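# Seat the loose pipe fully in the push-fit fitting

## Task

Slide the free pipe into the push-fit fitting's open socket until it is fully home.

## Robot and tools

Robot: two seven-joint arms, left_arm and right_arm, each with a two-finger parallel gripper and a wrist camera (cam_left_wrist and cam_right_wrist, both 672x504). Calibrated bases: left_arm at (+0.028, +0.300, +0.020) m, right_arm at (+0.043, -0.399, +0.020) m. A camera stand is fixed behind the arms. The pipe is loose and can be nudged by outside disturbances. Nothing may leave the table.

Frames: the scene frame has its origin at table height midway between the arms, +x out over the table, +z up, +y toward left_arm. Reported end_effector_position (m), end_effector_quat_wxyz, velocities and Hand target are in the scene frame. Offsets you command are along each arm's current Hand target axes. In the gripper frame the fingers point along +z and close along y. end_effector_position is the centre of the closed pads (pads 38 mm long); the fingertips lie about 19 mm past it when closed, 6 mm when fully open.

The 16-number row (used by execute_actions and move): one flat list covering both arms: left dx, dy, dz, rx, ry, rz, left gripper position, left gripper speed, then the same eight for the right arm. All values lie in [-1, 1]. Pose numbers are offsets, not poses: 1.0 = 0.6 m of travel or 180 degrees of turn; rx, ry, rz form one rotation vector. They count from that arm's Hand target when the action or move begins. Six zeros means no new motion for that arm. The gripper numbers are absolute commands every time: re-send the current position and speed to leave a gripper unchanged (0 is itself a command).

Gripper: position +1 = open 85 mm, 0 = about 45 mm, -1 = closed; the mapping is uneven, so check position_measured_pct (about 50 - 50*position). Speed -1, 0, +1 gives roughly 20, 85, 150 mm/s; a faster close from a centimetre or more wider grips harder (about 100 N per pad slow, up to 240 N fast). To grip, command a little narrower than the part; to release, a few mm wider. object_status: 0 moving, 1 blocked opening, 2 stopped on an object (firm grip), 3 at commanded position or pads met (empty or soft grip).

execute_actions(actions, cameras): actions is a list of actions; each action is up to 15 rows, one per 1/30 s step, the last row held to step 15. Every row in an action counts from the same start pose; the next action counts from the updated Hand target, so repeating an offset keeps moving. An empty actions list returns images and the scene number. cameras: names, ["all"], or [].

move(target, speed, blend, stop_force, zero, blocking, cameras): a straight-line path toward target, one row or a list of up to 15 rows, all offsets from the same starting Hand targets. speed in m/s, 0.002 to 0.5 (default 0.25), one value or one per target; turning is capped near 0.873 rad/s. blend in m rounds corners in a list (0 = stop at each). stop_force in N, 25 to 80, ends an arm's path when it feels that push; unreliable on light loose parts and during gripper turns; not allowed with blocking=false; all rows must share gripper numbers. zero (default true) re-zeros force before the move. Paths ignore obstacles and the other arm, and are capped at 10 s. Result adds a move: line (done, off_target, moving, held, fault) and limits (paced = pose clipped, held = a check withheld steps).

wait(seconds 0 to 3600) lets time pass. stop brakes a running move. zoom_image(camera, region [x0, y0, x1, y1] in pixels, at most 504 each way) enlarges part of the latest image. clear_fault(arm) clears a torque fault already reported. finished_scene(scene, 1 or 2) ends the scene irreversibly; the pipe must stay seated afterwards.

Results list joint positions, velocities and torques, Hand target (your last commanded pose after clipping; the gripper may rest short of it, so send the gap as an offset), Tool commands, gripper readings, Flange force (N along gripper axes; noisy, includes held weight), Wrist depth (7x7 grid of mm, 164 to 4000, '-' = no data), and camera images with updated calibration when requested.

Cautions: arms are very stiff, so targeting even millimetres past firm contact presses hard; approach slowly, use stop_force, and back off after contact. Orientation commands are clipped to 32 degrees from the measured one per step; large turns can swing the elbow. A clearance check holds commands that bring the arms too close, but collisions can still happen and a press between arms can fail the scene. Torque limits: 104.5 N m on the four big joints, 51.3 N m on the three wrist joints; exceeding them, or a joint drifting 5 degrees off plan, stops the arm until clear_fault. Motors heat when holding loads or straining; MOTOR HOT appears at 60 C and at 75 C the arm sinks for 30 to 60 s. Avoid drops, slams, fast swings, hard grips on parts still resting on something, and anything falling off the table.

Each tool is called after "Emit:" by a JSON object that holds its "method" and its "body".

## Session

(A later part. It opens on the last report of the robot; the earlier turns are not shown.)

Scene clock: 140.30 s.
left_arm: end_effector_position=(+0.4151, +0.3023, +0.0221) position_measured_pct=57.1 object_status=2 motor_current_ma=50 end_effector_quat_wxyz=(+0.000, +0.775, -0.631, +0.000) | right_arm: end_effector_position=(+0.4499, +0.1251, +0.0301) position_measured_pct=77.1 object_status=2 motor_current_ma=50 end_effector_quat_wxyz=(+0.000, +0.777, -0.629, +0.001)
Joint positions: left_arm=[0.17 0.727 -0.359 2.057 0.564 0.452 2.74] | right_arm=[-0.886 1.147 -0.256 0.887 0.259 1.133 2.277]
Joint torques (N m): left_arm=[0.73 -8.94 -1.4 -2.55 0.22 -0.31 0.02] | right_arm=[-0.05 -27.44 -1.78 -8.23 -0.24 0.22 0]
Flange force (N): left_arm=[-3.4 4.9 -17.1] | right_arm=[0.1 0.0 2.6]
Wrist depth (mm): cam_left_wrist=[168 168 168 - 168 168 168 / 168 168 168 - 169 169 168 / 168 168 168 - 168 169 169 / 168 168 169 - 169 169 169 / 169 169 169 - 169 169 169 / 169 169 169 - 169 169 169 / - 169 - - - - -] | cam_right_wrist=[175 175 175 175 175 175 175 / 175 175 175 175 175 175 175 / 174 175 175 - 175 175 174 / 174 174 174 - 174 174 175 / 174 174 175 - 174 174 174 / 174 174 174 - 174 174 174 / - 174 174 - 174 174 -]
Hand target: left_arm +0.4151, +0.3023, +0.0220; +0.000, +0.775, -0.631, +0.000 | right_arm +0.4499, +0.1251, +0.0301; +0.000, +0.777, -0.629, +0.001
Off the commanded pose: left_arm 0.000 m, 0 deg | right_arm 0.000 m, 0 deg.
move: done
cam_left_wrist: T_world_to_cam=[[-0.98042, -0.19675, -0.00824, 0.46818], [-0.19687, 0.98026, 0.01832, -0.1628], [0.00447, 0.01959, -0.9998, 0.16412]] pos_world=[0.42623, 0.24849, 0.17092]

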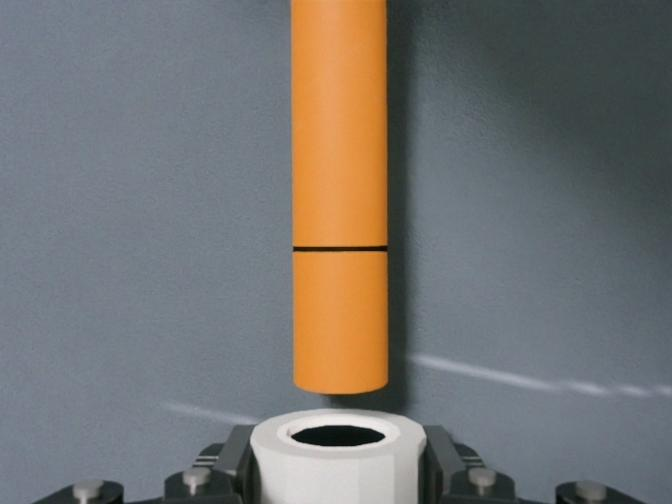

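Emit:
{"method": "move", "body": {"target": [0,0,0,0,0,0,-0.5,0.7,-0.083,-0.0006,0,0,0,0,-0.95,0.5], "speed": 0.025, "stop_force": 75, "cameras": ["all"]}}

Emit:
{"method": "zoom_image", "body": {"camera": "cam_left_wrist", "region": [200, 300, 470, 504]}}

Scene clock: 147.93 s.
left_arm: end_effector_position=(+0.4151, +0.3023, +0.0220) position_measured_pct=57.1 object_status=2 motor_current_ma=50 end_effector_quat_wxyz=(+0.000, +0.775, -0.631, +0.000) | right_arm: end_effector_position=(+0.4399, +0.1739, +0.0300) position_measured_pct=77.1 object_status=2 motor_current_ma=50 end_effector_quat_wxyz=(+0.000, +0.777, -0.629, +0.001)
Joint positions: left_arm=[0.17 0.727 -0.359 2.057 0.563 0.452 2.74] | right_arm=[-0.964 1.25 -0.251 0.64 0.251 1.271 2.261]
Joint torques (N m): left_arm=[18.48 -11.66 20.67 -4.74 5.9 6.23 -0.08] | right_arm=[-24.95 -35.63 -19.4 -21.04 -10.17 -13.62 -0.28]
Flange force (N): left_arm=[-49.2 1.5 -21.4] | right_arm=[51.6 2.0 -3.0]
Wrist depth (mm): cam_left_wrist=[168 168 168 - 168 168 168 / 168 168 168 - 168 168 168 / 168 168 168 - 168 168 168 / 168 168 168 - 168 169 169 / 168 169 169 - 169 169 169 / 169 169 169 - 169 169 169 / - 169 - - - - -] | cam_right_wrist=[174 174 174 174 174 174 174 / 174 174 174 174 174 174 174 / 174 174 174 - 174 174 174 / 174 174 174 - 173 174 174 / 173 174 173 - 173 173 173 / 173 173 173 - 173 173 173 / - 173 173 - 173 173 -]
Hand target: left_arm +0.4151, +0.3023, +0.0220; +0.000, +0.775, -0.631, +0.000 | right_arm +0.4399, +0.1739, +0.0300; +0.000, +0.777, -0.629, +0.001
Off the commanded pose: left_arm 0.000 m, 0 deg | right_arm 0.000 m, 0 deg.
move: done
cam_left_wrist: T_world_to_cam=[[-0.98042, -0.19675, -0.00814, 0.46819], [-0.19687, 0.98026, 0.01834, -0.1629], [0.00437, 0.01959, -0.9998, 0.16416]] pos_world=[0.42623, 0.24859, 0.17092]
cam_right_wrist: T_world_to_cam=[[-0.98333, -0.18154, -0.01062, 0.46887], [-0.18168, 0.98325, 0.01425, -0.03403], [0.00785, 0.01594, -0.99984, 0.16891]] pos_world=[0.45354, 0.11589, 0.17435]

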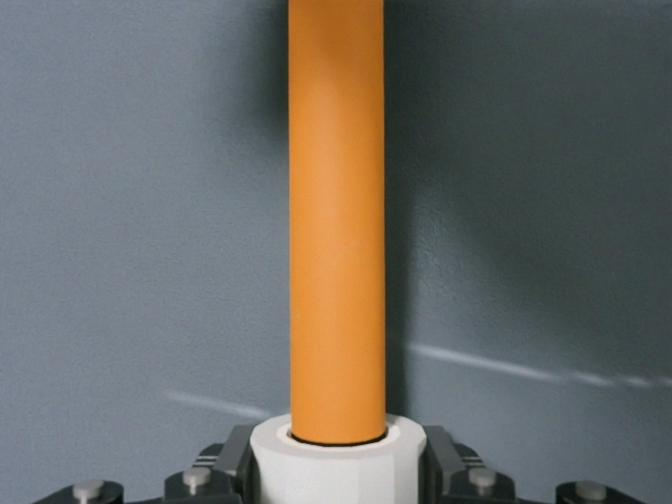

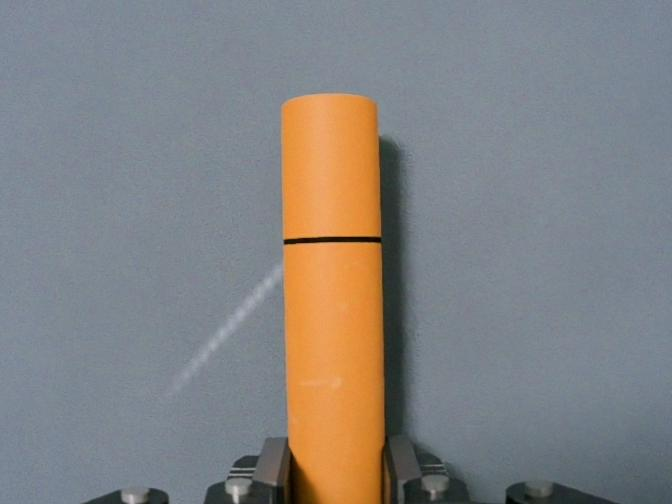

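Scaled by 1.867.

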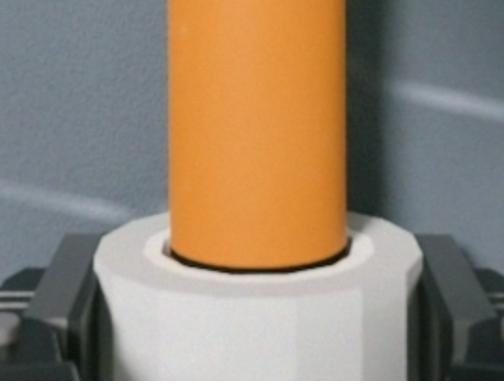

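Emit:
{"method": "move", "body": {"target": [0,0,0,0,0,0,-0.5,0.7,-0.02,0,0,0,0,0,-0.95,0.5], "speed": 0.015, "stop_force": 80, "zero": false, "cameras": ["cam_left_wrist"]}}

Emit:
{"method": "zoom_image", "body": {"camera": "cam_left_wrist", "region": [200, 300, 470, 504]}}

Scene clock: 151.63 s.
left_arm: end_effector_position=(+0.4151, +0.3023, +0.0220) position_measured_pct=57.1 object_status=2 motor_current_ma=50 end_effector_quat_wxyz=(+0.000, +0.775, -0.631, +0.000) | right_arm: end_effector_position=(+0.4390, +0.1787, +0.0298) position_measured_pct=77.1 object_status=2 motor_current_ma=50 end_effector_quat_wxyz=(+0.000, +0.777, -0.629, +0.001)
Joint positions: left_arm=[0.17 0.727 -0.359 2.057 0.563 0.452 2.74] | right_arm=[-0.972 1.264 -0.251 0.607 0.251 1.289 2.26]
Joint torques (N m): left_arm=[32.83 -13.12 38.5 -6.47 10.3 11.35 -0.33] | right_arm=[-39.68 -41.89 -29.55 -30.1 -16.11 -23.1 -0.61]
Flange force (N): left_arm=[-85.9 -0.8 -26.9] | right_arm=[84.8 5.8 -5.1]
Wrist depth (mm): cam_left_wrist=[167 168 168 - 168 167 168 / 168 168 168 - 168 168 168 / 168 168 168 - 168 168 168 / 168 168 168 - 168 168 168 / 168 169 169 - 168 169 169 / 169 169 169 - 169 169 169 / - 169 - - - - -] | cam_right_wrist=[174 174 174 174 174 174 174 / 173 173 173 174 174 174 174 / 173 173 174 - 173 173 173 / 173 173 173 - 173 173 173 / 172 172 173 - 173 173 173 / 172 172 172 - 172 172 172 / - 172 172 - 172 172 -]
Hand target: left_arm +0.4151, +0.3023, +0.0220; +0.000, +0.775, -0.631, +0.000 | right_arm +0.4390, +0.1787, +0.0298; +0.000, +0.777, -0.629, +0.001 (not the last commanded pose)
Off the commanded pose: left_arm 0.000 m, 0 deg | right_arm 0.007 m, 0 deg.
move: contact (right_arm)
cam_left_wrist: T_world_to_cam=[[-0.98042, -0.19675, -0.00816, 0.46819], [-0.19687, 0.98026, 0.01844, -0.16292], [0.00437, 0.01969, -0.9998, 0.16413]] pos_world=[0.42623, 0.24859, 0.17092]

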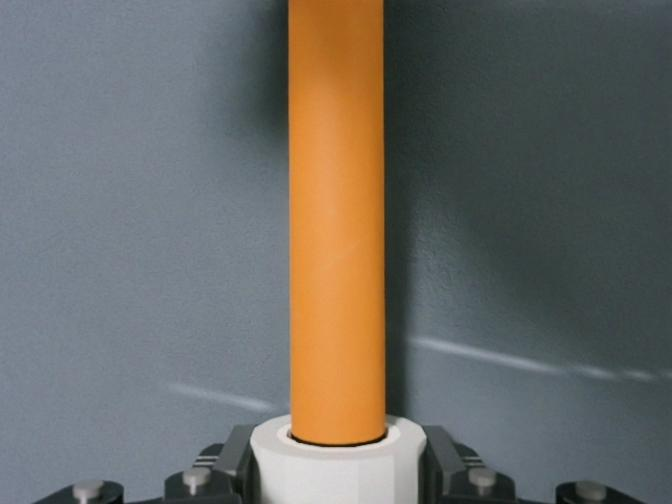

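Scaled by 1.867.

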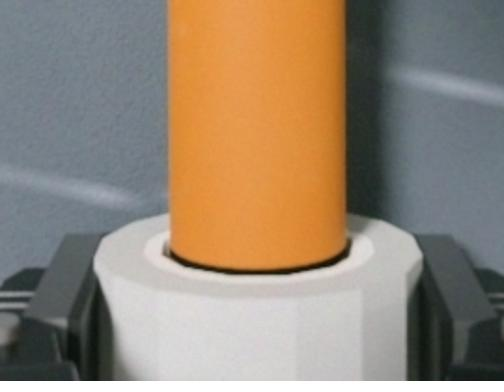

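Emit:
{"method": "move", "body": {"target": [[0,0,0,0,0,0,-0.5,0.7,0,0,0,0,0,0,-0.4,-1],[0,0,0,0,0,0,-0.01,-1,0,0,0,0,0,0,-0.2,-1],[0,0,-0.15,0,0,0,-0.01,-1,0,0,-0.15,0,0,0,-0.2,-1]], "speed": 0.15, "cameras": ["all"]}}

Emit:
{"method": "zoom_image", "body": {"camera": "cam_left_wrist", "region": [230, 300, 430, 500]}}

Scene clock: 157.13 s.
left_arm: end_effector_position=(+0.4150, +0.3022, +0.1120) position_measured_pct=50.6 object_status=3 motor_current_ma=0 end_effector_quat_wxyz=(+0.000, +0.775, -0.631, +0.000) | right_arm: end_effector_position=(+0.4389, +0.1789, +0.1199) position_measured_pct=60.2 object_status=3 motor_current_ma=0 end_effector_quat_wxyz=(+0.000, +0.777, -0.629, +0.001)
Joint positions: left_arm=[0.285 0.538 -0.512 1.997 0.398 0.704 2.887] | right_arm=[-0.982 1.181 -0.253 0.502 0.236 1.474 2.278]
Joint torques (N m): left_arm=[0.58 -14.29 -2.73 -6.05 0.11 0.05 0.1] | right_arm=[-0.12 -27.55 -1.05 -8.64 -0.21 0.28 0]
Flange force (N): left_arm=[-2.3 2.3 1.7] | right_arm=no reading
Wrist depth (mm): cam_left_wrist=[257 257 258 237 258 258 258 / 257 258 258 236 258 258 259 / 257 258 258 235 258 259 259 / 258 258 258 234 258 259 259 / 258 258 258 232 259 259 259 / 259 258 259 222 259 259 259 / 258 258 258 221 259 260 260] | cam_right_wrist=[265 265 265 265 265 265 265 / 265 265 264 265 265 264 265 / 265 264 264 246 264 264 265 / 264 264 264 245 264 264 264 / 264 264 264 244 264 264 264 / 264 264 264 243 264 264 264 / 263 264 263 241 264 263 264]
Hand target: left_arm +0.4150, +0.3022, +0.1120; +0.000, +0.775, -0.631, +0.000 | right_arm +0.4390, +0.1789, +0.1198; +0.000, +0.777, -0.629, +0.001
Off the commanded pose: left_arm 0.000 m, 0 deg | right_arm 0.000 m, 0 deg.
move: done
cam_left_wrist: T_world_to_cam=[[-0.98042, -0.19675, -0.00806, 0.46888], [-0.19687, 0.98026, 0.01846, -0.16449], [0.00427, 0.01969, -0.9998, 0.25406]] pos_world=[0.42623, 0.24849, 0.26083]
cam_right_wrist: T_world_to_cam=[[-0.98338, -0.18123, -0.01064, 0.46978], [-0.18137, 0.98332, 0.01384, -0.04065], [0.00796, 0.01554, -0.99985, 0.25883]] pos_world=[0.45254, 0.12108, 0.26435]

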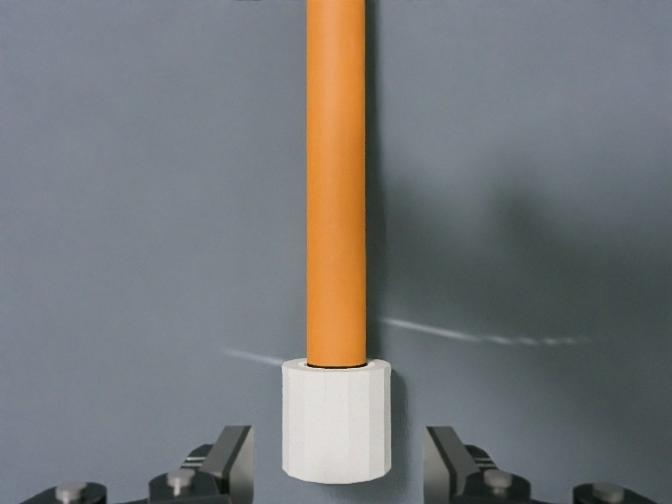

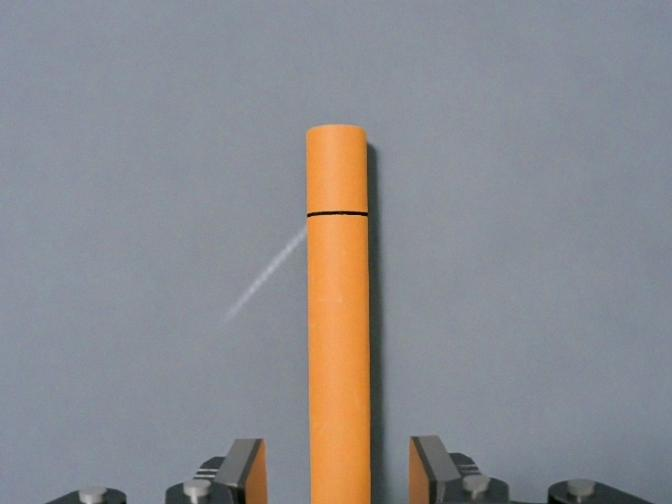

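Scaled by 2.520.

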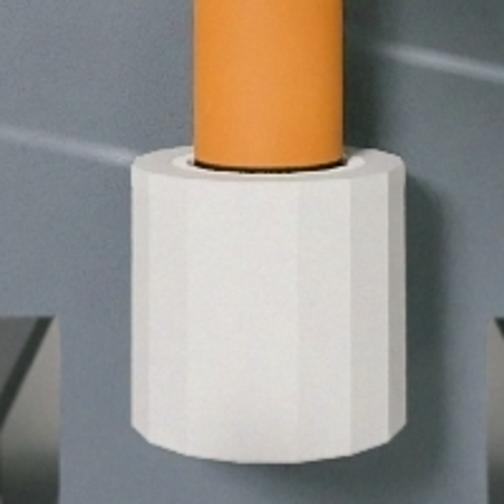

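Emit:
{"method": "finished_scene", "body": {"scene": 1}}

The scene is finished: the task was done.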